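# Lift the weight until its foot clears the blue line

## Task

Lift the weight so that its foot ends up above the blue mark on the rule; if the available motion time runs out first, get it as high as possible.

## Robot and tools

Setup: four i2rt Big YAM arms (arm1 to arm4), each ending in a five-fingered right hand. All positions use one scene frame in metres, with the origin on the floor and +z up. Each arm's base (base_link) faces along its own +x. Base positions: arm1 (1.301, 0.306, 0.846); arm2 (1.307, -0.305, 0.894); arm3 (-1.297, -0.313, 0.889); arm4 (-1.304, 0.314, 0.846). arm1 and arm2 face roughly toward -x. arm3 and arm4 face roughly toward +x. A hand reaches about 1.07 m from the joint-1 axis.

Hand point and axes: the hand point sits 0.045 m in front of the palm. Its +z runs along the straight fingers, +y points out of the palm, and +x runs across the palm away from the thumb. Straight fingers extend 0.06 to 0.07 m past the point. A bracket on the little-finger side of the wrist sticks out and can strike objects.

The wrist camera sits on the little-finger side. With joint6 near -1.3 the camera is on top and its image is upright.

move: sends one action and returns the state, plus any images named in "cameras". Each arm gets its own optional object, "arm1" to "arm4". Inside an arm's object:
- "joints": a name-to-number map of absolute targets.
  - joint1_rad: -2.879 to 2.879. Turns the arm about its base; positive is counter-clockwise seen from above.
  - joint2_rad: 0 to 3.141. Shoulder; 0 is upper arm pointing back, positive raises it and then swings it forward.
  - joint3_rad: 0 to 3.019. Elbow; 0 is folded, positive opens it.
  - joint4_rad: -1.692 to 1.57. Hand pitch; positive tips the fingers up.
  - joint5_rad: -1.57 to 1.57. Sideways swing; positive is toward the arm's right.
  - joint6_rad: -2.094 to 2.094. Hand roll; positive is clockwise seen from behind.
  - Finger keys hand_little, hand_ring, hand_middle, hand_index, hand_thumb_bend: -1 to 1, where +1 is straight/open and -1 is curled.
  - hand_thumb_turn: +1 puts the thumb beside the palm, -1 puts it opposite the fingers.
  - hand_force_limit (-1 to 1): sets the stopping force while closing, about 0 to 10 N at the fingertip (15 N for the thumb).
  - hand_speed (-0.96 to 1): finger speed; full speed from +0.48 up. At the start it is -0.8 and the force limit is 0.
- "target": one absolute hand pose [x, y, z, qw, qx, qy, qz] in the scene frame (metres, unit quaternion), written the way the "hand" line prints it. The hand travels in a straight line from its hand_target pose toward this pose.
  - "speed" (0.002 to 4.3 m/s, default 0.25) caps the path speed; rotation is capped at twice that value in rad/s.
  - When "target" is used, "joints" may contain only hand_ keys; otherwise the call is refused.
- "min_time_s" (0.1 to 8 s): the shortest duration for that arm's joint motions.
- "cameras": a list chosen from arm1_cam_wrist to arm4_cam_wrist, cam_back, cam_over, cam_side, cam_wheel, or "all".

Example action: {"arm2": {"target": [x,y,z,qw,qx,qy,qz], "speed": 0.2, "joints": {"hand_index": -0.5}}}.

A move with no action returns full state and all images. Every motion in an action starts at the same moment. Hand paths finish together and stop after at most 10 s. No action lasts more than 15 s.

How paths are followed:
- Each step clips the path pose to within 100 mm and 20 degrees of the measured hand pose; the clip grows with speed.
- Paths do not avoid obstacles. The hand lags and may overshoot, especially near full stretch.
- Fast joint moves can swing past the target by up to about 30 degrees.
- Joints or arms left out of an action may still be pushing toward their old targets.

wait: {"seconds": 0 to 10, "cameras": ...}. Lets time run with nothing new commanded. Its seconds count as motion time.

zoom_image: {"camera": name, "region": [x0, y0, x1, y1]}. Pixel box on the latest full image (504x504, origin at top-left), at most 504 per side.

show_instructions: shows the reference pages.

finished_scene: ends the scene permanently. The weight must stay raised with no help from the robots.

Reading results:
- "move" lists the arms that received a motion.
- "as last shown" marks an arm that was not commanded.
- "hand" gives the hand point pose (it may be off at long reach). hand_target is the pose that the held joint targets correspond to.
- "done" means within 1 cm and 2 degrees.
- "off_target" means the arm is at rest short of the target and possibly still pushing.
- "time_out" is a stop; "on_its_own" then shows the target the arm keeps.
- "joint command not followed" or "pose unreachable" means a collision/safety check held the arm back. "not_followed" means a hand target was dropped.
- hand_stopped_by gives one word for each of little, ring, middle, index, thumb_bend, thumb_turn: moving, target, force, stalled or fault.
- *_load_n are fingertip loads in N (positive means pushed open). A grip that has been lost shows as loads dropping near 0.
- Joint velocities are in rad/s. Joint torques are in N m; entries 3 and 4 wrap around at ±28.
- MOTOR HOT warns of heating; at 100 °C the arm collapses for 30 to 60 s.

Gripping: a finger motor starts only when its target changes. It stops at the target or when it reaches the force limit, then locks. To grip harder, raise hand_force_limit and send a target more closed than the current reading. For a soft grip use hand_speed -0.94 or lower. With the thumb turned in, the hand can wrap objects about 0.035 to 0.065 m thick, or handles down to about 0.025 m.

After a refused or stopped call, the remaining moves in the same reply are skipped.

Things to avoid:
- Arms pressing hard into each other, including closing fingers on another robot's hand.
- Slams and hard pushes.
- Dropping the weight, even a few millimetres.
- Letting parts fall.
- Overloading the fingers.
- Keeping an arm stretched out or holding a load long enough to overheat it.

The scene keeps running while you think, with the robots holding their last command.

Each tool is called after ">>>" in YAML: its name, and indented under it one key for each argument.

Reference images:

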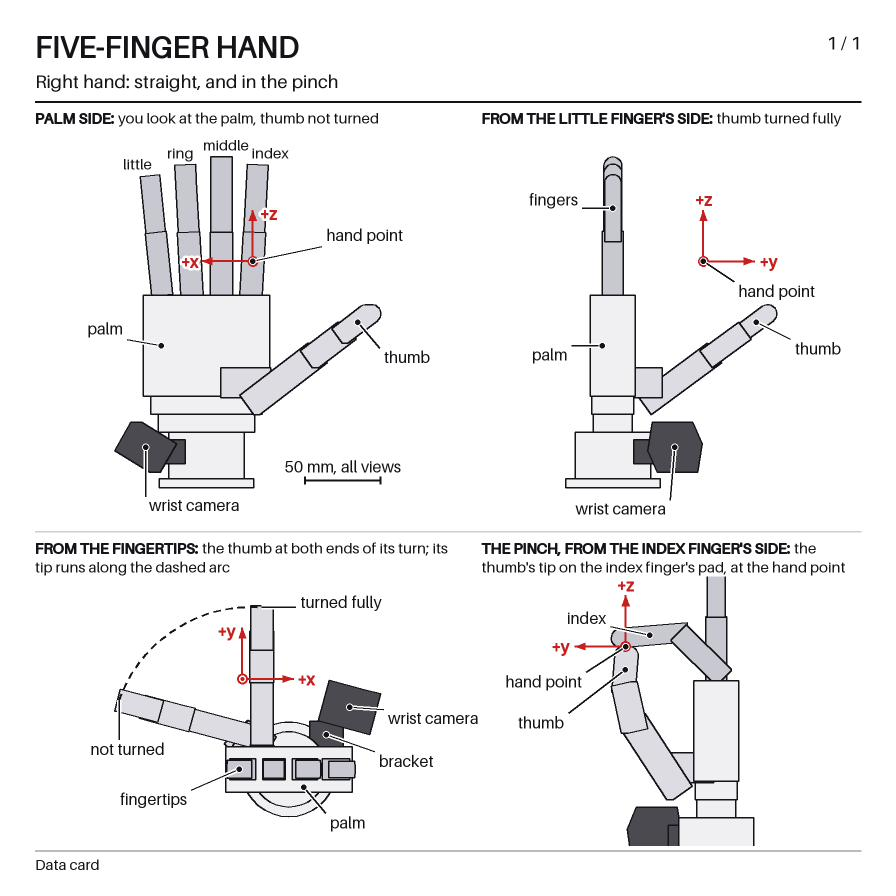

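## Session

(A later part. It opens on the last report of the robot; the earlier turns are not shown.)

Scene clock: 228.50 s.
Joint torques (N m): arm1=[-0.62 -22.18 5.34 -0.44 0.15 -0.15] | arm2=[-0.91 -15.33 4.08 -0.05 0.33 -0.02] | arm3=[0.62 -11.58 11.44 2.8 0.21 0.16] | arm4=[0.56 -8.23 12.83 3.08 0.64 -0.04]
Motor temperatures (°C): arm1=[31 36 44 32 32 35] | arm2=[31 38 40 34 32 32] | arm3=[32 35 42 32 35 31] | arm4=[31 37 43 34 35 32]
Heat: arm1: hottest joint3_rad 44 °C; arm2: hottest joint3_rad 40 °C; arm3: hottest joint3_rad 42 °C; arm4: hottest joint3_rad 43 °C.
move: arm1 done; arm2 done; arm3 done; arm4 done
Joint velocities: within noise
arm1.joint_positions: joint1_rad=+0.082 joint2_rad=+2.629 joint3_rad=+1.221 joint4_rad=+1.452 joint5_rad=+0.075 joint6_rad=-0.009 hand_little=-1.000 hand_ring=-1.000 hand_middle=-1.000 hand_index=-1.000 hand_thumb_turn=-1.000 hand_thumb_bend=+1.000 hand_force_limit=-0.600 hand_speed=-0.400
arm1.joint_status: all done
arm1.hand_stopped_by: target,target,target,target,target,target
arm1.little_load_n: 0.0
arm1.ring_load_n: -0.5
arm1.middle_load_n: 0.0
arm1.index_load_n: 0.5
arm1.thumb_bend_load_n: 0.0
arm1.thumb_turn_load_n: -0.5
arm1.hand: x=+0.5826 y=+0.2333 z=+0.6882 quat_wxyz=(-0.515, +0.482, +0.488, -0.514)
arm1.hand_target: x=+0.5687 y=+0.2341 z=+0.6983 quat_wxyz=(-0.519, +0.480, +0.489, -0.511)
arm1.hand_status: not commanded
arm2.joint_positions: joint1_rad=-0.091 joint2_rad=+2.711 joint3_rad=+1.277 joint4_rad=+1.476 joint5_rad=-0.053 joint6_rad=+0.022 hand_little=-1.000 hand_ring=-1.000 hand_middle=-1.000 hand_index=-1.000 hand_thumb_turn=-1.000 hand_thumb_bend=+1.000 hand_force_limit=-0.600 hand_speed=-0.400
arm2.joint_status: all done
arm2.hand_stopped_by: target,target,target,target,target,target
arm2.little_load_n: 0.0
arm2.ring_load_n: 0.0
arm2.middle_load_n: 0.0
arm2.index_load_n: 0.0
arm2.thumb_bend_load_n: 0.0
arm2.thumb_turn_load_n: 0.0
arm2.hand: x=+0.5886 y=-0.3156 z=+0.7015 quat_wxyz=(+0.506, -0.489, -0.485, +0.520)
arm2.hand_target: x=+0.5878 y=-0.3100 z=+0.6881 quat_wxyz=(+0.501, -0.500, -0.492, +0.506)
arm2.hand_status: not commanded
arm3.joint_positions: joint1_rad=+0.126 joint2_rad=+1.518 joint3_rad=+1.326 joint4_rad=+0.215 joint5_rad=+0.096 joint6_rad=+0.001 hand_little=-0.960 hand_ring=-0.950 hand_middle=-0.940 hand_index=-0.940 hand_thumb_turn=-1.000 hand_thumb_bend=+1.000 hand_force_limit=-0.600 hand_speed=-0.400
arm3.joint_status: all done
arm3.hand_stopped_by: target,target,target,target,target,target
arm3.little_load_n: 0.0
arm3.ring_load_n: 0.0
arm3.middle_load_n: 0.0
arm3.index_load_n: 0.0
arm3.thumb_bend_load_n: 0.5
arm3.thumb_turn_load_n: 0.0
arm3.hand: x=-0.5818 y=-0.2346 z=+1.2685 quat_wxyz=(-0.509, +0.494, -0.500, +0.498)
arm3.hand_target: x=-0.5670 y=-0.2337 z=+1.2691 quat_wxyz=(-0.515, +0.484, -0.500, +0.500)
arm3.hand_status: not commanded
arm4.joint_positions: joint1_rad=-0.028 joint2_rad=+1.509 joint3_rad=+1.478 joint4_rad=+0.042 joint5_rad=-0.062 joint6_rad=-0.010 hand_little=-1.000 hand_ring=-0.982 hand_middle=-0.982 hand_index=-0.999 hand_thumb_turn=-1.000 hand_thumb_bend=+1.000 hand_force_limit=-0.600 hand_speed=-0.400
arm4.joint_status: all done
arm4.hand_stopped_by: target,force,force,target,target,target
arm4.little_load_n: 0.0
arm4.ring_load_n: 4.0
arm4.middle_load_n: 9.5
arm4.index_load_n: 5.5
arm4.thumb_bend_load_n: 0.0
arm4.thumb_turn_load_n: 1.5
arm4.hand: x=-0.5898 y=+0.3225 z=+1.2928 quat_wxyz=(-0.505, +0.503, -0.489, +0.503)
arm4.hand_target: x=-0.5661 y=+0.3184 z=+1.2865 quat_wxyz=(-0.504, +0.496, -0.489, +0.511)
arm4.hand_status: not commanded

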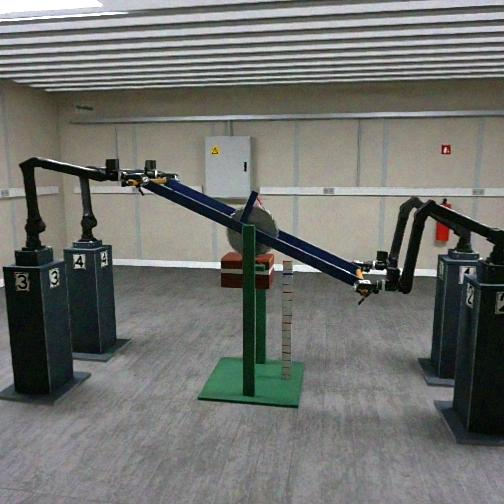

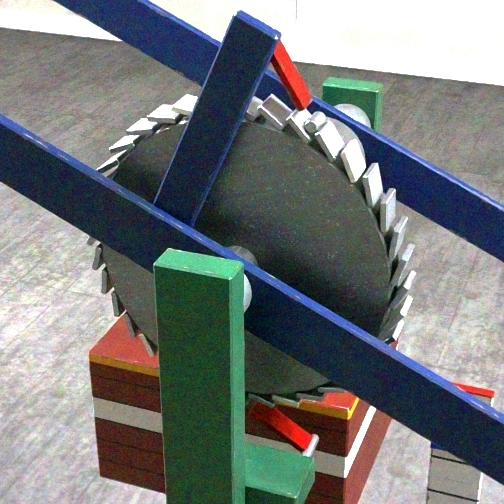

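>>> move:
  arm1: {"target":[0.604,0.235,1.260,0.565,-0.4253,-0.4253,0.565],"speed":1.2}
  arm2: {"target":[0.612,-0.312,1.273,0.565,-0.4253,-0.4253,0.565],"speed":1.2}
  arm3: {"target":[-0.617,-0.230,0.695,0.4253,-0.565,0.565,-0.4253],"speed":1.2}
  arm4: {"target":[-0.611,0.320,0.714,0.4253,-0.565,0.565,-0.4253],"speed":1.2}

>>> move:
  arm1: {"joints":{"joint2_rad":1.785,"joint3_rad":0.84},"min_time_s":0.4}
  arm2: {"joints":{"joint2_rad":1.845,"joint3_rad":0.80},"min_time_s":0.4}
  arm3: {"joints":{"joint2_rad":1.806,"joint3_rad":0.868},"min_time_s":0.4}
  arm4: {"joints":{"joint2_rad":1.671,"joint3_rad":0.898},"min_time_s":0.4}

>>> move:
  arm1: {"joints":{"joint2_rad":2.61,"joint3_rad":1.245,"joint4_rad":1.41},"min_time_s":0.4}
  arm2: {"joints":{"joint2_rad":2.72,"joint3_rad":1.29,"joint4_rad":1.435},"min_time_s":0.4}
  arm3: {"joints":{"joint2_rad":1.555,"joint3_rad":1.358,"joint4_rad":0.237},"min_time_s":0.4}
  arm4: {"joints":{"joint2_rad":1.568,"joint3_rad":1.519,"joint4_rad":0.075},"min_time_s":0.4}

>>> move:
  arm1: {"target":[0.604,0.235,1.260,0.565,-0.4253,-0.4253,0.565],"speed":1.2}
  arm2: {"target":[0.612,-0.312,1.273,0.565,-0.4253,-0.4253,0.565],"speed":1.2}
  arm3: {"target":[-0.617,-0.230,0.695,0.4253,-0.565,0.565,-0.4253],"speed":1.2}
  arm4: {"target":[-0.611,0.320,0.714,0.4253,-0.565,0.565,-0.4253],"speed":1.2}

>>> move:
  arm1: {"joints":{"joint2_rad":1.785,"joint3_rad":0.84},"min_time_s":0.4}
  arm2: {"joints":{"joint2_rad":1.845,"joint3_rad":0.80},"min_time_s":0.4}
  arm3: {"joints":{"joint2_rad":1.806,"joint3_rad":0.868},"min_time_s":0.4}
  arm4: {"joints":{"joint2_rad":1.671,"joint3_rad":0.898},"min_time_s":0.4}

>>> move:
  arm1: {"joints":{"joint2_rad":2.61,"joint3_rad":1.245,"joint4_rad":1.41},"min_time_s":0.4}
  arm2: {"joints":{"joint2_rad":2.72,"joint3_rad":1.29,"joint4_rad":1.435},"min_time_s":0.4}
  arm3: {"joints":{"joint2_rad":1.555,"joint3_rad":1.358,"joint4_rad":0.237},"min_time_s":0.4}
  arm4: {"joints":{"joint2_rad":1.568,"joint3_rad":1.519,"joint4_rad":0.075},"min_time_s":0.4}
  cameras: ["cam_side","cam_wheel","cam_back"]

>>> zoom_image:
  camera: "cam_side"
  region: [200, 220, 300, 300]

Scene clock: 232.03 s.
Joint torques (N m): arm1=[-0.85 -17.08 10.91 0.2 0.09 -0.02] | arm2=[-0.91 -13.57 10.21 0.99 -0.16 -0.06] | arm3=[1.2 -16.5 3.64 1.26 -0.24 0.15] | arm4=[0.62 -14.62 3.07 1.85 0.09 -0.33]
Motor temperatures (°C): arm1=[31 36 43 32 32 35] | arm2=[31 38 39 34 32 32] | arm3=[32 35 42 32 35 31] | arm4=[31 37 43 34 35 32]
Heat: arm1: hottest joint3_rad 43 °C; arm2: hottest joint3_rad 39 °C; arm3: hottest joint3_rad 42 °C; arm4: hottest joint3_rad 43 °C.
move: arm1 off_target; arm2 off_target; arm3 off_target; arm4 off_target
Joint velocities: within noise
arm1.joint_positions: joint1_rad=+0.085 joint2_rad=+1.545 joint3_rad=+1.171 joint4_rad=+0.609 joint5_rad=+0.076 joint6_rad=-0.023 hand_little=-1.000 hand_ring=-0.999 hand_middle=-0.999 hand_index=-0.999 hand_thumb_turn=-1.000 hand_thumb_bend=+1.000 hand_force_limit=-0.600 hand_speed=-0.400
arm1.joint_status: not commanded
arm1.hand_stopped_by: target,target,target,target,target,target
arm1.little_load_n: 2.0
arm1.ring_load_n: 6.0
arm1.middle_load_n: 6.0
arm1.index_load_n: 5.5
arm1.thumb_bend_load_n: 0.5
arm1.thumb_turn_load_n: -0.5
arm1.hand: x=+0.5984 y=+0.2318 z=+1.2319 quat_wxyz=(-0.559, +0.431, +0.436, -0.558)
arm1.hand_target: x=+0.6043 y=+0.2351 z=+1.2598 quat_wxyz=(-0.565, +0.425, +0.425, -0.565)
arm1.hand_status: off_target (0.029 m and 1.7 deg from the pose sent, 0.572 m and 12.7 deg at the start; pose on its path clipped on 20 of 53 steps)
arm2.joint_positions: joint1_rad=-0.091 joint2_rad=+1.559 joint3_rad=+1.095 joint4_rad=+0.695 joint5_rad=-0.042 joint6_rad=+0.026 hand_little=-1.000 hand_ring=-0.999 hand_middle=-0.999 hand_index=-0.999 hand_thumb_turn=-1.000 hand_thumb_bend=+1.000 hand_force_limit=-0.600 hand_speed=-0.400
arm2.joint_status: not commanded
arm2.hand_stopped_by: target,target,target,target,target,target
arm2.little_load_n: 0.0
arm2.ring_load_n: 5.5
arm2.middle_load_n: 6.5
arm2.index_load_n: 7.5
arm2.thumb_bend_load_n: 0.0
arm2.thumb_turn_load_n: 0.0
arm2.hand: x=+0.6094 y=-0.3154 z=+1.2432 quat_wxyz=(+0.552, -0.439, -0.433, +0.561)
arm2.hand_target: x=+0.6126 y=-0.3119 z=+1.2729 quat_wxyz=(+0.565, -0.425, -0.425, +0.565)
arm2.hand_status: off_target (0.030 m and 2.4 deg from the pose sent, 0.572 m and 13.1 deg at the start; pose on its path clipped on 20 of 55 steps)
arm3.joint_positions: joint1_rad=+0.123 joint2_rad=+2.431 joint3_rad=+1.101 joint4_rad=+1.098 joint5_rad=+0.106 joint6_rad=+0.001 hand_little=-0.960 hand_ring=-0.950 hand_middle=-0.940 hand_index=-0.940 hand_thumb_turn=-1.000 hand_thumb_bend=+1.000 hand_force_limit=-0.600 hand_speed=-0.400
arm3.joint_status: not commanded
arm3.hand_stopped_by: target,target,target,target,target,target
arm3.little_load_n: 0.0
arm3.ring_load_n: 0.0
arm3.middle_load_n: 0.0
arm3.index_load_n: 0.0
arm3.thumb_bend_load_n: 0.0
arm3.thumb_turn_load_n: 0.0
arm3.hand: x=-0.6090 y=-0.2334 z=+0.7176 quat_wxyz=(-0.433, +0.557, -0.556, +0.440)
arm3.hand_target: x=-0.6177 y=-0.2303 z=+0.6957 quat_wxyz=(-0.425, +0.565, -0.565, +0.425)
arm3.hand_status: off_target (0.024 m and 2.4 deg from the pose sent, 0.575 m and 16.9 deg at the start; pose on its path clipped on 19 of 55 steps)
arm4.joint_positions: joint1_rad=-0.028 joint2_rad=+2.299 joint3_rad=+1.087 joint4_rad=+0.959 joint5_rad=-0.051 joint6_rad=+0.017 hand_little=-1.000 hand_ring=-0.982 hand_middle=-0.983 hand_index=-0.999 hand_thumb_turn=-1.000 hand_thumb_bend=+1.000 hand_force_limit=-0.600 hand_speed=-0.400
arm4.joint_status: not commanded
arm4.hand_stopped_by: target,force,force,target,target,target
arm4.little_load_n: 0.0
arm4.ring_load_n: 3.5
arm4.middle_load_n: 3.0
arm4.index_load_n: 9.0
arm4.thumb_bend_load_n: 0.0
arm4.thumb_turn_load_n: 0.0
arm4.hand: x=-0.6002 y=+0.3219 z=+0.7353 quat_wxyz=(-0.442, +0.551, -0.565, +0.427)
arm4.hand_target: x=-0.6115 y=+0.3200 z=+0.7145 quat_wxyz=(-0.425, +0.565, -0.565, +0.425)
arm4.hand_status: off_target (0.024 m and 2.5 deg from the pose sent, 0.579 m and 17.0 deg at the start; pose on its path clipped on 19 of 54 steps)
pictures: none

Scene clock: 233.37 s.
Joint torques (N m): arm1=[-0.79 -8.59 3.92 -0.87 0.18 -0.3] | arm2=[-0.91 -7.24 3.56 -0.17 -0.06 0.06] | arm3=[-0.09 -18.49 8.5 3.49 0.1 0.12] | arm4=[0.56 -16.32 9.39 3.7 -0.09 -0.12]
Motor temperatures (°C): arm1=[31 36 43 32 32 35] | arm2=[31 38 39 34 32 32] | arm3=[32 35 42 32 35 31] | arm4=[31 38 43 34 35 32]
Heat: arm1: hottest joint3_rad 43 °C; arm2: hottest joint3_rad 39 °C; arm3: hottest joint3_rad 42 °C; arm4: hottest joint3_rad 43 °C.
move: arm1 done; arm2 done; arm3 done; arm4 done
Joint velocities: within noise
arm1.joint_positions: joint1_rad=+0.085 joint2_rad=+1.718 joint3_rad=+0.878 joint4_rad=+0.642 joint5_rad=+0.074 joint6_rad=+0.008 hand_little=-1.000 hand_ring=-1.000 hand_middle=-0.999 hand_index=-1.000 hand_thumb_turn=-1.000 hand_thumb_bend=+1.000 hand_force_limit=-0.600 hand_speed=-0.400
arm1.joint_status: all done
arm1.hand_stopped_by: target,target,target,target,target,target
arm1.little_load_n: 0.0
arm1.ring_load_n: 0.5
arm1.middle_load_n: 1.5
arm1.index_load_n: 1.0
arm1.thumb_bend_load_n: 0.0
arm1.thumb_turn_load_n: 0.0
arm1.hand: x=+0.6536 y=+0.2349 z=+0.9546 quat_wxyz=(-0.453, +0.539, +0.547, -0.452)
arm1.hand_target: x=+0.6802 y=+0.2423 z=+0.8808 quat_wxyz=(-0.419, +0.564, +0.590, -0.398)
arm1.hand_status: not commanded
arm2.joint_positions: joint1_rad=-0.091 joint2_rad=+1.782 joint3_rad=+0.844 joint4_rad=+0.728 joint5_rad=-0.045 joint6_rad=+0.015 hand_little=-1.000 hand_ring=-1.000 hand_middle=-0.999 hand_index=-0.999 hand_thumb_turn=-1.000 hand_thumb_bend=+1.000 hand_force_limit=-0.600 hand_speed=-0.400
arm2.joint_status: all done
arm2.hand_stopped_by: target,target,target,target,target,target
arm2.little_load_n: 0.0
arm2.ring_load_n: 3.0
arm2.middle_load_n: 4.5
arm2.index_load_n: 4.5
arm2.thumb_bend_load_n: 0.0
arm2.thumb_turn_load_n: 0.0
arm2.hand: x=+0.6647 y=-0.3172 z=+0.9653 quat_wxyz=(+0.442, -0.552, -0.542, +0.453)
arm2.hand_target: x=+0.6959 y=-0.3155 z=+0.8962 quat_wxyz=(+0.399, -0.588, -0.571, +0.411)
arm2.hand_status: not commanded
arm3.joint_positions: joint1_rad=+0.126 joint2_rad=+1.839 joint3_rad=+0.826 joint4_rad=+1.043 joint5_rad=+0.097 joint6_rad=+0.001 hand_little=-0.960 hand_ring=-0.950 hand_middle=-0.940 hand_index=-0.940 hand_thumb_turn=-1.000 hand_thumb_bend=+1.000 hand_force_limit=-0.600 hand_speed=-0.400
arm3.joint_status: all done
arm3.hand_stopped_by: target,target,target,target,target,target
arm3.little_load_n: 0.0
arm3.ring_load_n: 0.0
arm3.middle_load_n: 0.5
arm3.index_load_n: 0.0
arm3.thumb_bend_load_n: 0.0
arm3.thumb_turn_load_n: 0.5
arm3.hand: x=-0.6386 y=-0.2364 z=+0.9850 quat_wxyz=(-0.510, +0.491, -0.498, +0.500)
arm3.hand_target: x=-0.6216 y=-0.2357 z=+1.0377 quat_wxyz=(-0.543, +0.455, -0.476, +0.522)
arm3.hand_status: not commanded
arm4.joint_positions: joint1_rad=-0.028 joint2_rad=+1.721 joint3_rad=+0.861 joint4_rad=+0.912 joint5_rad=-0.046 joint6_rad=-0.002 hand_little=-1.000 hand_ring=-0.982 hand_middle=-0.982 hand_index=-1.000 hand_thumb_turn=-1.000 hand_thumb_bend=+1.000 hand_force_limit=-0.600 hand_speed=-0.400
arm4.joint_status: all done
arm4.hand_stopped_by: target,force,force,target,target,target
arm4.little_load_n: 0.0
arm4.ring_load_n: 5.0
arm4.middle_load_n: 6.0
arm4.index_load_n: 2.5
arm4.thumb_bend_load_n: 0.0
arm4.thumb_turn_load_n: 0.0
arm4.hand: x=-0.6389 y=+0.3222 z=+1.0080 quat_wxyz=(-0.512, +0.487, -0.484, +0.515)
arm4.hand_target: x=-0.6295 y=+0.3212 z=+1.0733 quat_wxyz=(-0.540, +0.454, -0.445, +0.552)
arm4.hand_status: not commanded
pictures: none

Scene clock: 234.53 s.
Joint torques (N m): arm1=[-0.44 -22.07 5.34 -0.38 0.15 -0.14] | arm2=[-0.91 -15.33 4.1 -0.05 0.33 -0.02] | arm3=[0.79 -11.28 11.29 2.85 0.18 0.12] | arm4=[0.56 -8.23 12.82 3.1 0.63 -0.04]
Motor temperatures (°C): arm1=[31 36 43 32 32 35] | arm2=[31 38 39 34 32 32] | arm3=[32 35 42 32 35 31] | arm4=[31 37 43 34 35 32]
Heat: arm1: hottest joint3_rad 43 °C; arm2: hottest joint3_rad 39 °C; arm3: hottest joint3_rad 42 °C; arm4: hottest joint3_rad 43 °C.
move: arm1 done; arm2 done; arm3 done; arm4 done
Joint velocities: within noise
arm1.joint_positions: joint1_rad=+0.082 joint2_rad=+2.629 joint3_rad=+1.221 joint4_rad=+1.452 joint5_rad=+0.075 joint6_rad=-0.009 hand_little=-1.000 hand_ring=-1.000 hand_middle=-1.000 hand_index=-1.000 hand_thumb_turn=-1.000 hand_thumb_bend=+1.000 hand_force_limit=-0.600 hand_speed=-0.400
arm1.joint_status: all done
arm1.hand_stopped_by: target,target,target,target,target,target
arm1.little_load_n: 0.0
arm1.ring_load_n: -0.5
arm1.middle_load_n: 0.0
arm1.index_load_n: 0.0
arm1.thumb_bend_load_n: 0.0
arm1.thumb_turn_load_n: -0.5
arm1.hand: x=+0.5826 y=+0.2333 z=+0.6882 quat_wxyz=(-0.515, +0.482, +0.488, -0.514)
arm1.hand_target: x=+0.5688 y=+0.2340 z=+0.6982 quat_wxyz=(-0.519, +0.480, +0.489, -0.511)
arm1.hand_status: not commanded
arm2.joint_positions: joint1_rad=-0.091 joint2_rad=+2.710 joint3_rad=+1.277 joint4_rad=+1.476 joint5_rad=-0.053 joint6_rad=+0.022 hand_little=-1.000 hand_ring=-1.000 hand_middle=-1.000 hand_index=-1.000 hand_thumb_turn=-1.000 hand_thumb_bend=+1.000 hand_force_limit=-0.600 hand_speed=-0.400
arm2.joint_status: all done
arm2.hand_stopped_by: target,target,target,target,target,target
arm2.little_load_n: 0.0
arm2.ring_load_n: 0.0
arm2.middle_load_n: 0.0
arm2.index_load_n: 0.0
arm2.thumb_bend_load_n: 0.0
arm2.thumb_turn_load_n: 0.0
arm2.hand: x=+0.5886 y=-0.3159 z=+0.7017 quat_wxyz=(+0.506, -0.488, -0.485, +0.520)
arm2.hand_target: x=+0.5877 y=-0.3102 z=+0.6883 quat_wxyz=(+0.501, -0.500, -0.492, +0.506)
arm2.hand_status: not commanded
arm3.joint_positions: joint1_rad=+0.126 joint2_rad=+1.518 joint3_rad=+1.326 joint4_rad=+0.215 joint5_rad=+0.096 joint6_rad=+0.000 hand_little=-0.960 hand_ring=-0.950 hand_middle=-0.940 hand_index=-0.940 hand_thumb_turn=-1.000 hand_thumb_bend=+1.000 hand_force_limit=-0.600 hand_speed=-0.400
arm3.joint_status: all done
arm3.hand_stopped_by: target,target,target,target,target,target
arm3.little_load_n: 0.0
arm3.ring_load_n: 0.0
arm3.middle_load_n: 0.0
arm3.index_load_n: 0.0
arm3.thumb_bend_load_n: 0.5
arm3.thumb_turn_load_n: 0.0
arm3.hand: x=-0.5818 y=-0.2347 z=+1.2685 quat_wxyz=(-0.509, +0.494, -0.499, +0.498)
arm3.hand_target: x=-0.5671 y=-0.2337 z=+1.2692 quat_wxyz=(-0.515, +0.484, -0.500, +0.500)
arm3.hand_status: not commanded
arm4.joint_positions: joint1_rad=-0.028 joint2_rad=+1.509 joint3_rad=+1.478 joint4_rad=+0.042 joint5_rad=-0.062 joint6_rad=-0.010 hand_little=-1.000 hand_ring=-0.982 hand_middle=-0.982 hand_index=-0.999 hand_thumb_turn=-1.000 hand_thumb_bend=+1.000 hand_force_limit=-0.600 hand_speed=-0.400
arm4.joint_status: all done
arm4.hand_stopped_by: target,force,force,target,target,target
arm4.little_load_n: 0.0
arm4.ring_load_n: 4.5
arm4.middle_load_n: 9.5
arm4.index_load_n: 5.0
arm4.thumb_bend_load_n: 0.5
arm4.thumb_turn_load_n: 1.5
arm4.hand: x=-0.5898 y=+0.3225 z=+1.2927 quat_wxyz=(-0.505, +0.503, -0.489, +0.503)
arm4.hand_target: x=-0.5661 y=+0.3184 z=+1.2864 quat_wxyz=(-0.504, +0.496, -0.489, +0.511)
arm4.hand_status: not commanded
pictures: none

Scene clock: 236.37 s.
Joint torques (N m): arm1=[-0.85 -17.2 10.95 0.21 0.09 0] | arm2=[-0.91 -13.57 10.22 0.99 -0.16 -0.06] | arm3=[1.14 -15.74 3.84 1.28 -0.22 0.08] | arm4=[0.62 -14.56 3.1 1.84 0.09 -0.33]
Motor temperatures (°C): arm1=[31 36 43 32 32 35] | arm2=[31 38 39 34 32 32] | arm3=[32 35 42 32 35 31] | arm4=[31 37 43 34 35 32]
Heat: arm1: hottest joint3_rad 43 °C; arm2: hottest joint3_rad 39 °C; arm3: hottest joint3_rad 42 °C; arm4: hottest joint3_rad 43 °C.
move: arm1 off_target; arm2 off_target; arm3 off_target; arm4 off_target
Joint velocities: within noise
arm1.joint_positions: joint1_rad=+0.085 joint2_rad=+1.545 joint3_rad=+1.171 joint4_rad=+0.609 joint5_rad=+0.076 joint6_rad=-0.022 hand_little=-1.000 hand_ring=-0.999 hand_middle=-0.999 hand_index=-0.999 hand_thumb_turn=-1.000 hand_thumb_bend=+1.000 hand_force_limit=-0.600 hand_speed=-0.400
arm1.joint_status: not commanded
arm1.hand_stopped_by: target,target,target,target,target,target
arm1.little_load_n: 2.0
arm1.ring_load_n: 6.0
arm1.middle_load_n: 5.5
arm1.index_load_n: 5.5
arm1.thumb_bend_load_n: 0.0
arm1.thumb_turn_load_n: 0.0
arm1.hand: x=+0.5985 y=+0.2318 z=+1.2318 quat_wxyz=(-0.559, +0.431, +0.436, -0.558)
arm1.hand_target: x=+0.6043 y=+0.2350 z=+1.2598 quat_wxyz=(-0.565, +0.425, +0.425, -0.565)
arm1.hand_status: off_target (0.029 m and 1.7 deg from the pose sent, 0.572 m and 12.7 deg at the start; pose on its path clipped on 20 of 54 steps)
arm2.joint_positions: joint1_rad=-0.091 joint2_rad=+1.559 joint3_rad=+1.094 joint4_rad=+0.695 joint5_rad=-0.042 joint6_rad=+0.026 hand_little=-1.000 hand_ring=-0.999 hand_middle=-0.999 hand_index=-0.999 hand_thumb_turn=-1.000 hand_thumb_bend=+1.000 hand_force_limit=-0.600 hand_speed=-0.400
arm2.joint_status: not commanded
arm2.hand_stopped_by: target,target,target,target,target,target
arm2.little_load_n: 0.0
arm2.ring_load_n: 5.5
arm2.middle_load_n: 7.0
arm2.index_load_n: 7.0
arm2.thumb_bend_load_n: 0.0
arm2.thumb_turn_load_n: 0.0
arm2.hand: x=+0.6095 y=-0.3157 z=+1.2430 quat_wxyz=(+0.552, -0.439, -0.433, +0.561)
arm2.hand_target: x=+0.6126 y=-0.3122 z=+1.2728 quat_wxyz=(+0.565, -0.425, -0.425, +0.565)
arm2.hand_status: off_target (0.030 m and 2.4 deg from the pose sent, 0.572 m and 13.1 deg at the start; pose on its path clipped on 20 of 55 steps)
arm3.joint_positions: joint1_rad=+0.123 joint2_rad=+2.431 joint3_rad=+1.101 joint4_rad=+1.099 joint5_rad=+0.106 joint6_rad=+0.001 hand_little=-0.960 hand_ring=-0.950 hand_middle=-0.940 hand_index=-0.940 hand_thumb_turn=-1.000 hand_thumb_bend=+1.000 hand_force_limit=-0.600 hand_speed=-0.400
arm3.joint_status: not commanded
arm3.hand_stopped_by: target,target,target,target,target,target
arm3.little_load_n: 0.0
arm3.ring_load_n: 0.0
arm3.middle_load_n: 0.0
arm3.index_load_n: 0.0
arm3.thumb_bend_load_n: 0.0
arm3.thumb_turn_load_n: 0.0
arm3.hand: x=-0.6091 y=-0.2335 z=+0.7176 quat_wxyz=(-0.433, +0.557, -0.556, +0.440)
arm3.hand_target: x=-0.6179 y=-0.2302 z=+0.6956 quat_wxyz=(-0.425, +0.565, -0.565, +0.425)
arm3.hand_status: off_target (0.024 m and 2.4 deg from the pose sent, 0.575 m and 16.9 deg at the start; pose on its path clipped on 19 of 55 steps)
arm4.joint_positions: joint1_rad=-0.028 joint2_rad=+2.298 joint3_rad=+1.087 joint4_rad=+0.959 joint5_rad=-0.051 joint6_rad=+0.017 hand_little=-1.000 hand_ring=-0.982 hand_middle=-0.983 hand_index=-0.999 hand_thumb_turn=-1.000 hand_thumb_bend=+1.000 hand_force_limit=-0.600 hand_speed=-0.400
arm4.joint_status: not commanded
arm4.hand_stopped_by: target,force,force,target,target,target
arm4.little_load_n: 0.0
arm4.ring_load_n: 3.5
arm4.middle_load_n: 3.0
arm4.index_load_n: 9.0
arm4.thumb_bend_load_n: 0.0
arm4.thumb_turn_load_n: 0.0
arm4.hand: x=-0.6001 y=+0.3219 z=+0.7356 quat_wxyz=(-0.442, +0.551, -0.565, +0.427)
arm4.hand_target: x=-0.6113 y=+0.3200 z=+0.7146 quat_wxyz=(-0.425, +0.565, -0.565, +0.425)
arm4.hand_status: off_target (0.024 m and 2.5 deg from the pose sent, 0.579 m and 17.0 deg at the start; pose on its path clipped on 19 of 54 steps)
pictures: none

Scene clock: 237.70 s.
Joint torques (N m): arm1=[-0.85 -8.82 3.95 -0.87 0.21 -0.3] | arm2=[-0.97 -7.24 3.56 -0.18 -0.06 0.06] | arm3=[-0.26 -17.79 8.57 3.51 0.13 0.15] | arm4=[0.56 -16.32 9.37 3.71 -0.1 -0.12]
Motor temperatures (°C): arm1=[31 36 43 32 32 35] | arm2=[31 38 39 34 32 32] | arm3=[32 35 42 32 35 31] | arm4=[31 38 43 34 35 32]
Heat: arm1: hottest joint3_rad 43 °C; arm2: hottest joint3_rad 39 °C; arm3: hottest joint3_rad 42 °C; arm4: hottest joint3_rad 43 °C.
move: arm1 done; arm2 done; arm3 done; arm4 done
Joint velocities: within noise
arm1.joint_positions: joint1_rad=+0.085 joint2_rad=+1.718 joint3_rad=+0.878 joint4_rad=+0.642 joint5_rad=+0.074 joint6_rad=+0.008 hand_little=-1.000 hand_ring=-1.000 hand_middle=-0.999 hand_index=-1.000 hand_thumb_turn=-1.000 hand_thumb_bend=+1.000 hand_force_limit=-0.600 hand_speed=-0.400
arm1.joint_status: all done
arm1.hand_stopped_by: target,target,target,target,target,target
arm1.little_load_n: 0.0
arm1.ring_load_n: 0.5
arm1.middle_load_n: 1.0
arm1.index_load_n: 1.0
arm1.thumb_bend_load_n: 0.0
arm1.thumb_turn_load_n: 0.0
arm1.hand: x=+0.6536 y=+0.2349 z=+0.9546 quat_wxyz=(-0.453, +0.539, +0.547, -0.452)
arm1.hand_target: x=+0.6802 y=+0.2423 z=+0.8808 quat_wxyz=(-0.419, +0.564, +0.590, -0.398)
arm1.hand_status: not commanded
arm2.joint_positions: joint1_rad=-0.091 joint2_rad=+1.782 joint3_rad=+0.844 joint4_rad=+0.728 joint5_rad=-0.045 joint6_rad=+0.015 hand_little=-1.000 hand_ring=-1.000 hand_middle=-0.999 hand_index=-0.999 hand_thumb_turn=-1.000 hand_thumb_bend=+1.000 hand_force_limit=-0.600 hand_speed=-0.400
arm2.joint_status: all done
arm2.hand_stopped_by: target,target,target,target,target,target
arm2.little_load_n: -0.5
arm2.ring_load_n: 2.5
arm2.middle_load_n: 4.0
arm2.index_load_n: 4.0
arm2.thumb_bend_load_n: 0.0
arm2.thumb_turn_load_n: 0.0
arm2.hand: x=+0.6647 y=-0.3174 z=+0.9653 quat_wxyz=(+0.442, -0.552, -0.542, +0.454)
arm2.hand_target: x=+0.6959 y=-0.3157 z=+0.8963 quat_wxyz=(+0.399, -0.588, -0.571, +0.411)
arm2.hand_status: not commanded
arm3.joint_positions: joint1_rad=+0.126 joint2_rad=+1.838 joint3_rad=+0.826 joint4_rad=+1.042 joint5_rad=+0.097 joint6_rad=+0.001 hand_little=-0.960 hand_ring=-0.950 hand_middle=-0.940 hand_index=-0.940 hand_thumb_turn=-1.000 hand_thumb_bend=+1.000 hand_force_limit=-0.600 hand_speed=-0.400
arm3.joint_status: all done
arm3.hand_stopped_by: target,target,target,target,target,target
arm3.little_load_n: 0.0
arm3.ring_load_n: 0.0
arm3.middle_load_n: 0.0
arm3.index_load_n: 0.0
arm3.thumb_bend_load_n: 0.0
arm3.thumb_turn_load_n: 0.5
arm3.hand: x=-0.6386 y=-0.2364 z=+0.9851 quat_wxyz=(-0.510, +0.491, -0.498, +0.500)
arm3.hand_target: x=-0.6216 y=-0.2356 z=+1.0381 quat_wxyz=(-0.543, +0.455, -0.476, +0.522)
arm3.hand_status: not commanded
arm4.joint_positions: joint1_rad=-0.028 joint2_rad=+1.721 joint3_rad=+0.861 joint4_rad=+0.912 joint5_rad=-0.046 joint6_rad=-0.002 hand_little=-1.000 hand_ring=-0.982 hand_middle=-0.982 hand_index=-1.000 hand_thumb_turn=-1.000 hand_thumb_bend=+1.000 hand_force_limit=-0.600 hand_speed=-0.400
arm4.joint_status: all done
arm4.hand_stopped_by: target,force,force,target,target,target
arm4.little_load_n: 0.0
arm4.ring_load_n: 5.0
arm4.middle_load_n: 6.0
arm4.index_load_n: 2.0
arm4.thumb_bend_load_n: 0.0
arm4.thumb_turn_load_n: 0.0
arm4.hand: x=-0.6388 y=+0.3221 z=+1.0078 quat_wxyz=(-0.512, +0.487, -0.485, +0.516)
arm4.hand_target: x=-0.6295 y=+0.3212 z=+1.0729 quat_wxyz=(-0.540, +0.455, -0.445, +0.552)
arm4.hand_status: not commanded
pictures: none

Scene clock: 238.87 s.
Joint torques (N m): arm1=[-0.56 -22.01 5.37 -0.5 0.15 -0.11] | arm2=[-0.91 -15.33 4.1 -0.05 0.33 -0.02] | arm3=[-0.26 -12.16 11.36 2.59 0.13 0.09] | arm4=[0.56 -8.23 12.82 3.11 0.64 -0.04]
Motor temperatures (°C): arm1=[31 36 44 32 32 35] | arm2=[31 38 40 34 32 32] | arm3=[32 35 42 32 35 31] | arm4=[31 38 43 34 35 32]
Heat: arm1: hottest joint3_rad 44 °C; arm2: hottest joint3_rad 40 °C; arm3: hottest joint3_rad 42 °C; arm4: hottest joint3_rad 43 °C.
move: arm1 done; arm2 done; arm3 done; arm4 done
Joint velocities: within noise
arm1.joint_positions: joint1_rad=+0.082 joint2_rad=+2.629 joint3_rad=+1.221 joint4_rad=+1.451 joint5_rad=+0.075 joint6_rad=-0.009 hand_little=-1.000 hand_ring=-1.000 hand_middle=-1.000 hand_index=-1.000 hand_thumb_turn=-1.000 hand_thumb_bend=+1.000 hand_force_limit=-0.600 hand_speed=-0.400
arm1.joint_status: all done
arm1.hand_stopped_by: target,target,target,target,target,target
arm1.little_load_n: 0.0
arm1.ring_load_n: 0.0
arm1.middle_load_n: 0.0
arm1.index_load_n: 0.5
arm1.thumb_bend_load_n: 0.0
arm1.thumb_turn_load_n: 0.0
arm1.hand: x=+0.5826 y=+0.2333 z=+0.6881 quat_wxyz=(-0.515, +0.482, +0.488, -0.514)
arm1.hand_target: x=+0.5688 y=+0.2340 z=+0.6981 quat_wxyz=(-0.519, +0.480, +0.489, -0.511)
arm1.hand_status: not commanded
arm2.joint_positions: joint1_rad=-0.091 joint2_rad=+2.710 joint3_rad=+1.277 joint4_rad=+1.476 joint5_rad=-0.053 joint6_rad=+0.022 hand_little=-1.000 hand_ring=-1.000 hand_middle=-1.000 hand_index=-1.000 hand_thumb_turn=-1.000 hand_thumb_bend=+1.000 hand_force_limit=-0.600 hand_speed=-0.400
arm2.joint_status: all done
arm2.hand_stopped_by: target,target,target,target,target,target
arm2.little_load_n: 0.0
arm2.ring_load_n: 0.0
arm2.middle_load_n: 0.0
arm2.index_load_n: 0.0
arm2.thumb_bend_load_n: 0.0
arm2.thumb_turn_load_n: 0.0
arm2.hand: x=+0.5886 y=-0.3160 z=+0.7017 quat_wxyz=(+0.505, -0.488, -0.485, +0.520)
arm2.hand_target: x=+0.5878 y=-0.3103 z=+0.6883 quat_wxyz=(+0.501, -0.500, -0.492, +0.507)
arm2.hand_status: not commanded
arm3.joint_positions: joint1_rad=+0.126 joint2_rad=+1.518 joint3_rad=+1.326 joint4_rad=+0.215 joint5_rad=+0.096 joint6_rad=+0.000 hand_little=-0.960 hand_ring=-0.950 hand_middle=-0.940 hand_index=-0.940 hand_thumb_turn=-1.000 hand_thumb_bend=+1.000 hand_force_limit=-0.600 hand_speed=-0.400
arm3.joint_status: all done
arm3.hand_stopped_by: target,target,target,target,target,target
arm3.little_load_n: 0.0
arm3.ring_load_n: 0.0
arm3.middle_load_n: 0.0
arm3.index_load_n: 0.0
arm3.thumb_bend_load_n: 0.5
arm3.thumb_turn_load_n: 0.0
arm3.hand: x=-0.5818 y=-0.2347 z=+1.2685 quat_wxyz=(-0.509, +0.494, -0.499, +0.498)
arm3.hand_target: x=-0.5670 y=-0.2336 z=+1.2691 quat_wxyz=(-0.515, +0.484, -0.500, +0.500)
arm3.hand_status: not commanded
arm4.joint_positions: joint1_rad=-0.028 joint2_rad=+1.509 joint3_rad=+1.478 joint4_rad=+0.042 joint5_rad=-0.062 joint6_rad=-0.010 hand_little=-1.000 hand_ring=-0.982 hand_middle=-0.982 hand_index=-0.999 hand_thumb_turn=-1.000 hand_thumb_bend=+1.000 hand_force_limit=-0.600 hand_speed=-0.400
arm4.joint_status: all done
arm4.hand_stopped_by: target,force,force,target,target,target
arm4.little_load_n: 0.0
arm4.ring_load_n: 4.5
arm4.middle_load_n: 9.5
arm4.index_load_n: 5.0
arm4.thumb_bend_load_n: 0.0
arm4.thumb_turn_load_n: 2.0
arm4.hand: x=-0.5898 y=+0.3225 z=+1.2928 quat_wxyz=(-0.505, +0.503, -0.489, +0.503)
arm4.hand_target: x=-0.5662 y=+0.3184 z=+1.2866 quat_wxyz=(-0.504, +0.496, -0.489, +0.511)
arm4.hand_status: not commanded
pictures: cam_back, cam_side, cam_wheel

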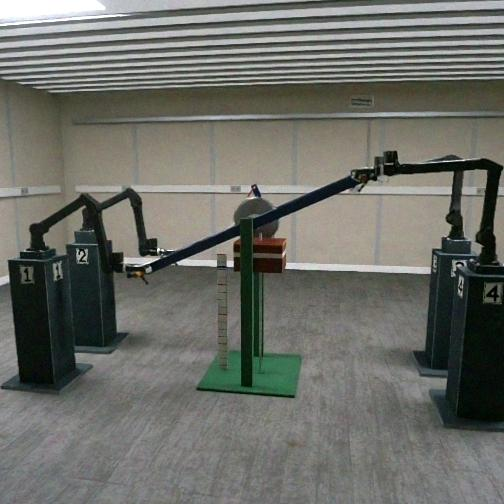

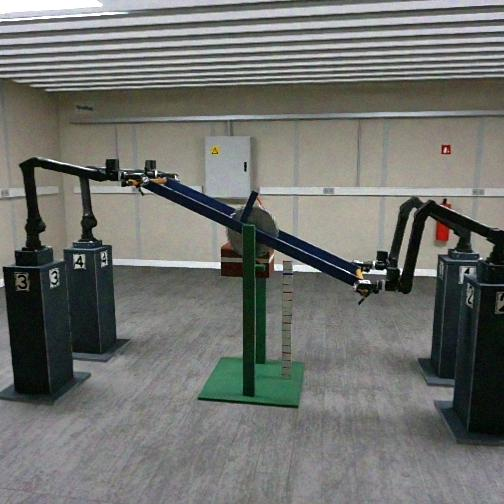

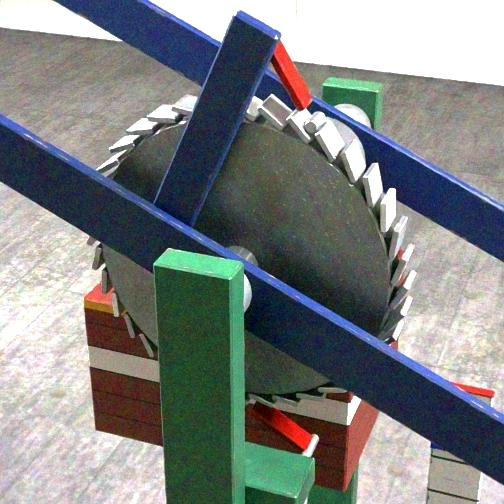

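Scaled by 5.040 from the camera's image (finer frame: 720x720).

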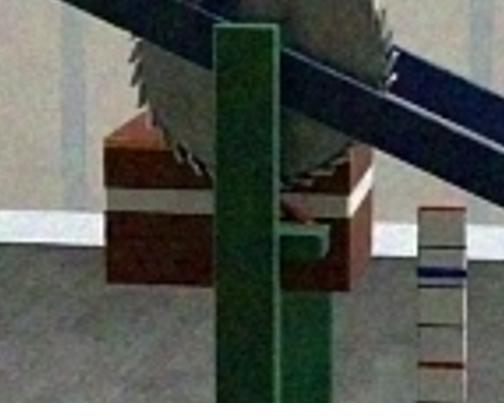

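>>> move:
  arm1: {"target":[0.604,0.235,1.260,0.565,-0.4253,-0.4253,0.565],"speed":1.2}
  arm2: {"target":[0.612,-0.312,1.273,0.565,-0.4253,-0.4253,0.565],"speed":1.2}
  arm3: {"target":[-0.617,-0.230,0.695,0.4253,-0.565,0.565,-0.4253],"speed":1.2}
  arm4: {"target":[-0.611,0.320,0.714,0.4253,-0.565,0.565,-0.4253],"speed":1.2}

>>> move:
  arm1: {"joints":{"joint2_rad":1.785,"joint3_rad":0.84},"min_time_s":0.4}
  arm2: {"joints":{"joint2_rad":1.845,"joint3_rad":0.80},"min_time_s":0.4}
  arm3: {"joints":{"joint2_rad":1.806,"joint3_rad":0.868},"min_time_s":0.4}
  arm4: {"joints":{"joint2_rad":1.671,"joint3_rad":0.898},"min_time_s":0.4}

>>> move:
  arm1: {"joints":{"joint2_rad":2.61,"joint3_rad":1.245,"joint4_rad":1.41},"min_time_s":0.4}
  arm2: {"joints":{"joint2_rad":2.72,"joint3_rad":1.29,"joint4_rad":1.435},"min_time_s":0.4}
  arm3: {"joints":{"joint2_rad":1.555,"joint3_rad":1.358,"joint4_rad":0.237},"min_time_s":0.4}
  arm4: {"joints":{"joint2_rad":1.568,"joint3_rad":1.519,"joint4_rad":0.075},"min_time_s":0.4}
  cameras: ["cam_side"]

>>> zoom_image:
  camera: "cam_side"
  region: [200, 220, 300, 300]

Scene clock: 241.83 s.
Joint torques (N m): arm1=[-0.91 -17.44 10.89 0.21 0.08 0] | arm2=[-0.91 -13.51 10.21 0.99 -0.16 -0.06] | arm3=[0.21 -16.73 3.47 1.4 -0.17 0.11] | arm4=[0.62 -14.62 3.08 1.84 0.09 -0.33]
Motor temperatures (°C): arm1=[31 36 43 32 32 35] | arm2=[31 38 39 34 32 32] | arm3=[32 35 42 32 35 31] | arm4=[31 37 43 34 35 32]
Heat: arm1: hottest joint3_rad 43 °C; arm2: hottest joint3_rad 39 °C; arm3: hottest joint3_rad 42 °C; arm4: hottest joint3_rad 43 °C.
move: arm1 off_target; arm2 off_target; arm3 off_target; arm4 off_target
Joint velocities: within noise
arm1.joint_positions: joint1_rad=+0.085 joint2_rad=+1.545 joint3_rad=+1.171 joint4_rad=+0.609 joint5_rad=+0.076 joint6_rad=-0.022 hand_little=-1.000 hand_ring=-0.999 hand_middle=-0.999 hand_index=-0.999 hand_thumb_turn=-1.000 hand_thumb_bend=+1.000 hand_force_limit=-0.600 hand_speed=-0.400
arm1.joint_status: not commanded
arm1.hand_stopped_by: target,target,target,target,target,target
arm1.little_load_n: 2.0
arm1.ring_load_n: 6.0
arm1.middle_load_n: 5.5
arm1.index_load_n: 5.5
arm1.thumb_bend_load_n: 0.0
arm1.thumb_turn_load_n: 0.0
arm1.hand: x=+0.5985 y=+0.2318 z=+1.2318 quat_wxyz=(-0.559, +0.431, +0.436, -0.558)
arm1.hand_target: x=+0.6043 y=+0.2350 z=+1.2598 quat_wxyz=(-0.565, +0.425, +0.425, -0.565)
arm1.hand_status: off_target (0.029 m and 1.7 deg from the pose sent, 0.572 m and 12.7 deg at the start; pose on its path clipped on 20 of 53 steps)
arm2.joint_positions: joint1_rad=-0.091 joint2_rad=+1.559 joint3_rad=+1.094 joint4_rad=+0.695 joint5_rad=-0.042 joint6_rad=+0.026 hand_little=-1.000 hand_ring=-0.999 hand_middle=-0.999 hand_index=-0.999 hand_thumb_turn=-1.000 hand_thumb_bend=+1.000 hand_force_limit=-0.600 hand_speed=-0.400
arm2.joint_status: not commanded
arm2.hand_stopped_by: target,target,target,target,target,target
arm2.little_load_n: 0.0
arm2.ring_load_n: 5.5
arm2.middle_load_n: 7.0
arm2.index_load_n: 7.0
arm2.thumb_bend_load_n: 0.0
arm2.thumb_turn_load_n: 0.0
arm2.hand: x=+0.6095 y=-0.3157 z=+1.2430 quat_wxyz=(+0.552, -0.439, -0.433, +0.561)
arm2.hand_target: x=+0.6126 y=-0.3122 z=+1.2728 quat_wxyz=(+0.565, -0.425, -0.425, +0.565)
arm2.hand_status: off_target (0.030 m and 2.4 deg from the pose sent, 0.572 m and 13.1 deg at the start; pose on its path clipped on 20 of 55 steps)
arm3.joint_positions: joint1_rad=+0.123 joint2_rad=+2.431 joint3_rad=+1.101 joint4_rad=+1.099 joint5_rad=+0.106 joint6_rad=+0.001 hand_little=-0.960 hand_ring=-0.950 hand_middle=-0.940 hand_index=-0.940 hand_thumb_turn=-1.000 hand_thumb_bend=+1.000 hand_force_limit=-0.600 hand_speed=-0.400
arm3.joint_status: not commanded
arm3.hand_stopped_by: target,target,target,target,target,target
arm3.little_load_n: 0.0
arm3.ring_load_n: 0.0
arm3.middle_load_n: 0.0
arm3.index_load_n: 0.0
arm3.thumb_bend_load_n: 0.0
arm3.thumb_turn_load_n: 0.0
arm3.hand: x=-0.6091 y=-0.2335 z=+0.7176 quat_wxyz=(-0.433, +0.557, -0.556, +0.440)
arm3.hand_target: x=-0.6179 y=-0.2302 z=+0.6956 quat_wxyz=(-0.425, +0.565, -0.565, +0.425)
arm3.hand_status: off_target (0.024 m and 2.4 deg from the pose sent, 0.575 m and 16.9 deg at the start; pose on its path clipped on 19 of 54 steps)
arm4.joint_positions: joint1_rad=-0.028 joint2_rad=+2.299 joint3_rad=+1.087 joint4_rad=+0.959 joint5_rad=-0.051 joint6_rad=+0.017 hand_little=-1.000 hand_ring=-0.982 hand_middle=-0.983 hand_index=-0.999 hand_thumb_turn=-1.000 hand_thumb_bend=+1.000 hand_force_limit=-0.600 hand_speed=-0.400
arm4.joint_status: not commanded
arm4.hand_stopped_by: target,force,force,target,target,target
arm4.little_load_n: 0.0
arm4.ring_load_n: 4.0
arm4.middle_load_n: 3.0
arm4.index_load_n: 8.5
arm4.thumb_bend_load_n: 0.0
arm4.thumb_turn_load_n: 0.0
arm4.hand: x=-0.6002 y=+0.3219 z=+0.7353 quat_wxyz=(-0.442, +0.551, -0.565, +0.427)
arm4.hand_target: x=-0.6114 y=+0.3200 z=+0.7144 quat_wxyz=(-0.425, +0.565, -0.565, +0.425)
arm4.hand_status: off_target (0.024 m and 2.5 deg from the pose sent, 0.579 m and 17.0 deg at the start; pose on its path clipped on 19 of 54 steps)
pictures: none

Scene clock: 243.17 s.
Joint torques (N m): arm1=[-0.73 -8.7 3.99 -0.79 0.21 -0.32] | arm2=[-0.97 -7.24 3.56 -0.18 -0.06 0.06] | arm3=[0.15 -17.61 8.54 3.62 0.09 0.11] | arm4=[0.62 -16.26 9.37 3.73 -0.1 -0.13]
Motor temperatures (°C): arm1=[31 36 43 32 32 35] | arm2=[31 38 39 34 32 32] | arm3=[32 35 42 32 35 31] | arm4=[31 38 43 34 35 32]
Heat: arm1: hottest joint3_rad 43 °C; arm2: hottest joint3_rad 39 °C; arm3: hottest joint3_rad 42 °C; arm4: hottest joint3_rad 43 °C.
move: arm1 done; arm2 done; arm3 done; arm4 done
Joint velocities: within noise
arm1.joint_positions: joint1_rad=+0.085 joint2_rad=+1.718 joint3_rad=+0.878 joint4_rad=+0.642 joint5_rad=+0.074 joint6_rad=+0.008 hand_little=-1.000 hand_ring=-1.000 hand_middle=-0.999 hand_index=-1.000 hand_thumb_turn=-1.000 hand_thumb_bend=+1.000 hand_force_limit=-0.600 hand_speed=-0.400
arm1.joint_status: all done
arm1.hand_stopped_by: target,target,target,target,target,target
arm1.little_load_n: 0.0
arm1.ring_load_n: 0.5
arm1.middle_load_n: 1.0
arm1.index_load_n: 1.0
arm1.thumb_bend_load_n: 0.0
arm1.thumb_turn_load_n: 0.0
arm1.hand: x=+0.6536 y=+0.2349 z=+0.9546 quat_wxyz=(-0.453, +0.539, +0.547, -0.452)
arm1.hand_target: x=+0.6802 y=+0.2423 z=+0.8809 quat_wxyz=(-0.419, +0.564, +0.590, -0.398)
arm1.hand_status: not commanded
arm2.joint_positions: joint1_rad=-0.091 joint2_rad=+1.782 joint3_rad=+0.844 joint4_rad=+0.728 joint5_rad=-0.045 joint6_rad=+0.015 hand_little=-1.000 hand_ring=-1.000 hand_middle=-0.999 hand_index=-0.999 hand_thumb_turn=-1.000 hand_thumb_bend=+1.000 hand_force_limit=-0.600 hand_speed=-0.400
arm2.joint_status: all done
arm2.hand_stopped_by: target,target,target,target,target,target
arm2.little_load_n: 0.0
arm2.ring_load_n: 3.0
arm2.middle_load_n: 4.0
arm2.index_load_n: 4.5
arm2.thumb_bend_load_n: 0.0
arm2.thumb_turn_load_n: 0.0
arm2.hand: x=+0.6647 y=-0.3174 z=+0.9653 quat_wxyz=(+0.442, -0.552, -0.542, +0.454)
arm2.hand_target: x=+0.6959 y=-0.3157 z=+0.8963 quat_wxyz=(+0.399, -0.588, -0.571, +0.411)
arm2.hand_status: not commanded
arm3.joint_positions: joint1_rad=+0.126 joint2_rad=+1.838 joint3_rad=+0.826 joint4_rad=+1.042 joint5_rad=+0.097 joint6_rad=+0.001 hand_little=-0.960 hand_ring=-0.950 hand_middle=-0.940 hand_index=-0.940 hand_thumb_turn=-1.000 hand_thumb_bend=+1.000 hand_force_limit=-0.600 hand_speed=-0.400
arm3.joint_status: all done
arm3.hand_stopped_by: target,target,target,target,target,target
arm3.little_load_n: 0.0
arm3.ring_load_n: 0.0
arm3.middle_load_n: 0.0
arm3.index_load_n: 0.0
arm3.thumb_bend_load_n: 0.5
arm3.thumb_turn_load_n: 0.5
arm3.hand: x=-0.6386 y=-0.2364 z=+0.9851 quat_wxyz=(-0.510, +0.491, -0.498, +0.500)
arm3.hand_target: x=-0.6216 y=-0.2357 z=+1.0380 quat_wxyz=(-0.543, +0.455, -0.476, +0.522)
arm3.hand_status: not commanded
arm4.joint_positions: joint1_rad=-0.028 joint2_rad=+1.721 joint3_rad=+0.861 joint4_rad=+0.912 joint5_rad=-0.046 joint6_rad=-0.002 hand_little=-1.000 hand_ring=-0.982 hand_middle=-0.982 hand_index=-1.000 hand_thumb_turn=-1.000 hand_thumb_bend=+1.000 hand_force_limit=-0.600 hand_speed=-0.400
arm4.joint_status: all done
arm4.hand_stopped_by: target,force,force,target,target,target
arm4.little_load_n: 0.0
arm4.ring_load_n: 5.0
arm4.middle_load_n: 5.5
arm4.index_load_n: 2.0
arm4.thumb_bend_load_n: 0.0
arm4.thumb_turn_load_n: 0.0
arm4.hand: x=-0.6388 y=+0.3221 z=+1.0078 quat_wxyz=(-0.512, +0.487, -0.485, +0.516)
arm4.hand_target: x=-0.6295 y=+0.3212 z=+1.0732 quat_wxyz=(-0.540, +0.455, -0.445, +0.552)
arm4.hand_status: not commanded
pictures: none

Scene clock: 244.33 s.
Joint torques (N m): arm1=[-0.67 -21.83 5.37 -0.51 0.15 -0.13] | arm2=[-0.91 -15.33 4.08 -0.05 0.33 -0.02] | arm3=[0.38 -10.52 11.36 2.78 0.14 0.1] | arm4=[0.62 -8.23 12.82 3.1 0.64 -0.04]
Motor temperatures (°C): arm1=[31 36 44 32 32 35] | arm2=[31 38 40 34 32 32] | arm3=[32 35 42 32 35 31] | arm4=[31 38 43 34 35 32]
Heat: arm1: hottest joint3_rad 44 °C; arm2: hottest joint3_rad 40 °C; arm3: hottest joint3_rad 42 °C; arm4: hottest joint3_rad 43 °C.
move: arm1 done; arm2 done; arm3 done; arm4 done
Joint velocities: within noise
arm1.joint_positions: joint1_rad=+0.082 joint2_rad=+2.629 joint3_rad=+1.221 joint4_rad=+1.452 joint5_rad=+0.075 joint6_rad=-0.010 hand_little=-1.000 hand_ring=-1.000 hand_middle=-1.000 hand_index=-1.000 hand_thumb_turn=-1.000 hand_thumb_bend=+1.000 hand_force_limit=-0.600 hand_speed=-0.400
arm1.joint_status: all done
arm1.hand_stopped_by: target,target,target,target,target,target
arm1.little_load_n: 0.0
arm1.ring_load_n: 0.0
arm1.middle_load_n: 0.0
arm1.index_load_n: 0.0
arm1.thumb_bend_load_n: 0.0
arm1.thumb_turn_load_n: 0.0
arm1.hand: x=+0.5826 y=+0.2334 z=+0.6882 quat_wxyz=(-0.515, +0.482, +0.488, -0.514)
arm1.hand_target: x=+0.5688 y=+0.2340 z=+0.6982 quat_wxyz=(-0.519, +0.480, +0.489, -0.511)
arm1.hand_status: not commanded
arm2.joint_positions: joint1_rad=-0.091 joint2_rad=+2.710 joint3_rad=+1.277 joint4_rad=+1.476 joint5_rad=-0.053 joint6_rad=+0.022 hand_little=-1.000 hand_ring=-1.000 hand_middle=-1.000 hand_index=-1.000 hand_thumb_turn=-1.000 hand_thumb_bend=+1.000 hand_force_limit=-0.600 hand_speed=-0.400
arm2.joint_status: all done
arm2.hand_stopped_by: target,target,target,target,target,target
arm2.little_load_n: 0.0
arm2.ring_load_n: 0.0
arm2.middle_load_n: 0.0
arm2.index_load_n: 0.0
arm2.thumb_bend_load_n: 0.0
arm2.thumb_turn_load_n: 0.0
arm2.hand: x=+0.5886 y=-0.3156 z=+0.7018 quat_wxyz=(+0.506, -0.488, -0.485, +0.520)
arm2.hand_target: x=+0.5877 y=-0.3100 z=+0.6884 quat_wxyz=(+0.502, -0.500, -0.492, +0.506)
arm2.hand_status: not commanded
arm3.joint_positions: joint1_rad=+0.126 joint2_rad=+1.518 joint3_rad=+1.326 joint4_rad=+0.215 joint5_rad=+0.096 joint6_rad=+0.000 hand_little=-0.960 hand_ring=-0.950 hand_middle=-0.940 hand_index=-0.940 hand_thumb_turn=-1.000 hand_thumb_bend=+1.000 hand_force_limit=-0.600 hand_speed=-0.400
arm3.joint_status: all done
arm3.hand_stopped_by: target,target,target,target,target,target
arm3.little_load_n: 0.0
arm3.ring_load_n: 0.0
arm3.middle_load_n: 0.0
arm3.index_load_n: 0.0
arm3.thumb_bend_load_n: 0.5
arm3.thumb_turn_load_n: 0.0
arm3.hand: x=-0.5818 y=-0.2347 z=+1.2686 quat_wxyz=(-0.509, +0.494, -0.500, +0.498)
arm3.hand_target: x=-0.5669 y=-0.2337 z=+1.2692 quat_wxyz=(-0.515, +0.484, -0.500, +0.500)
arm3.hand_status: not commanded
arm4.joint_positions: joint1_rad=-0.028 joint2_rad=+1.509 joint3_rad=+1.478 joint4_rad=+0.042 joint5_rad=-0.062 joint6_rad=-0.010 hand_little=-1.000 hand_ring=-0.982 hand_middle=-0.982 hand_index=-0.999 hand_thumb_turn=-1.000 hand_thumb_bend=+1.000 hand_force_limit=-0.600 hand_speed=-0.400
arm4.joint_status: all done
arm4.hand_stopped_by: target,force,force,target,target,target
arm4.little_load_n: 0.0
arm4.ring_load_n: 4.0
arm4.middle_load_n: 10.0
arm4.index_load_n: 5.0
arm4.thumb_bend_load_n: 0.0
arm4.thumb_turn_load_n: 1.5
arm4.hand: x=-0.5898 y=+0.3225 z=+1.2927 quat_wxyz=(-0.505, +0.503, -0.489, +0.503)
arm4.hand_target: x=-0.5663 y=+0.3184 z=+1.2865 quat_wxyz=(-0.504, +0.496, -0.489, +0.511)
arm4.hand_status: not commanded

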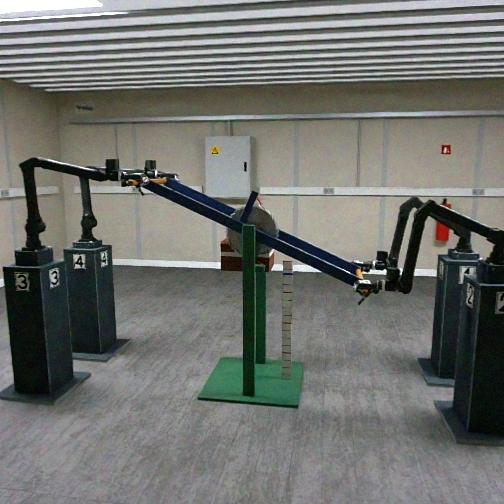

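Scaled by 5.040 from the camera's image (finer frame: 720x720).

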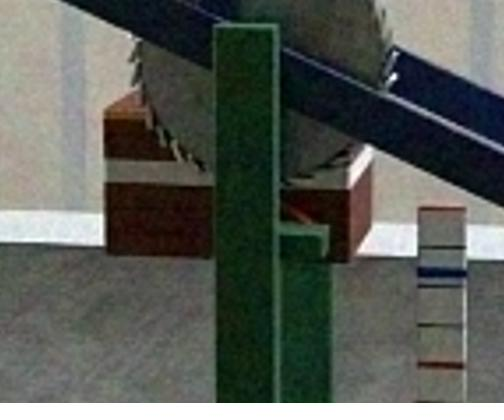

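>>> finished_scene:

The scene is finished: the task was done.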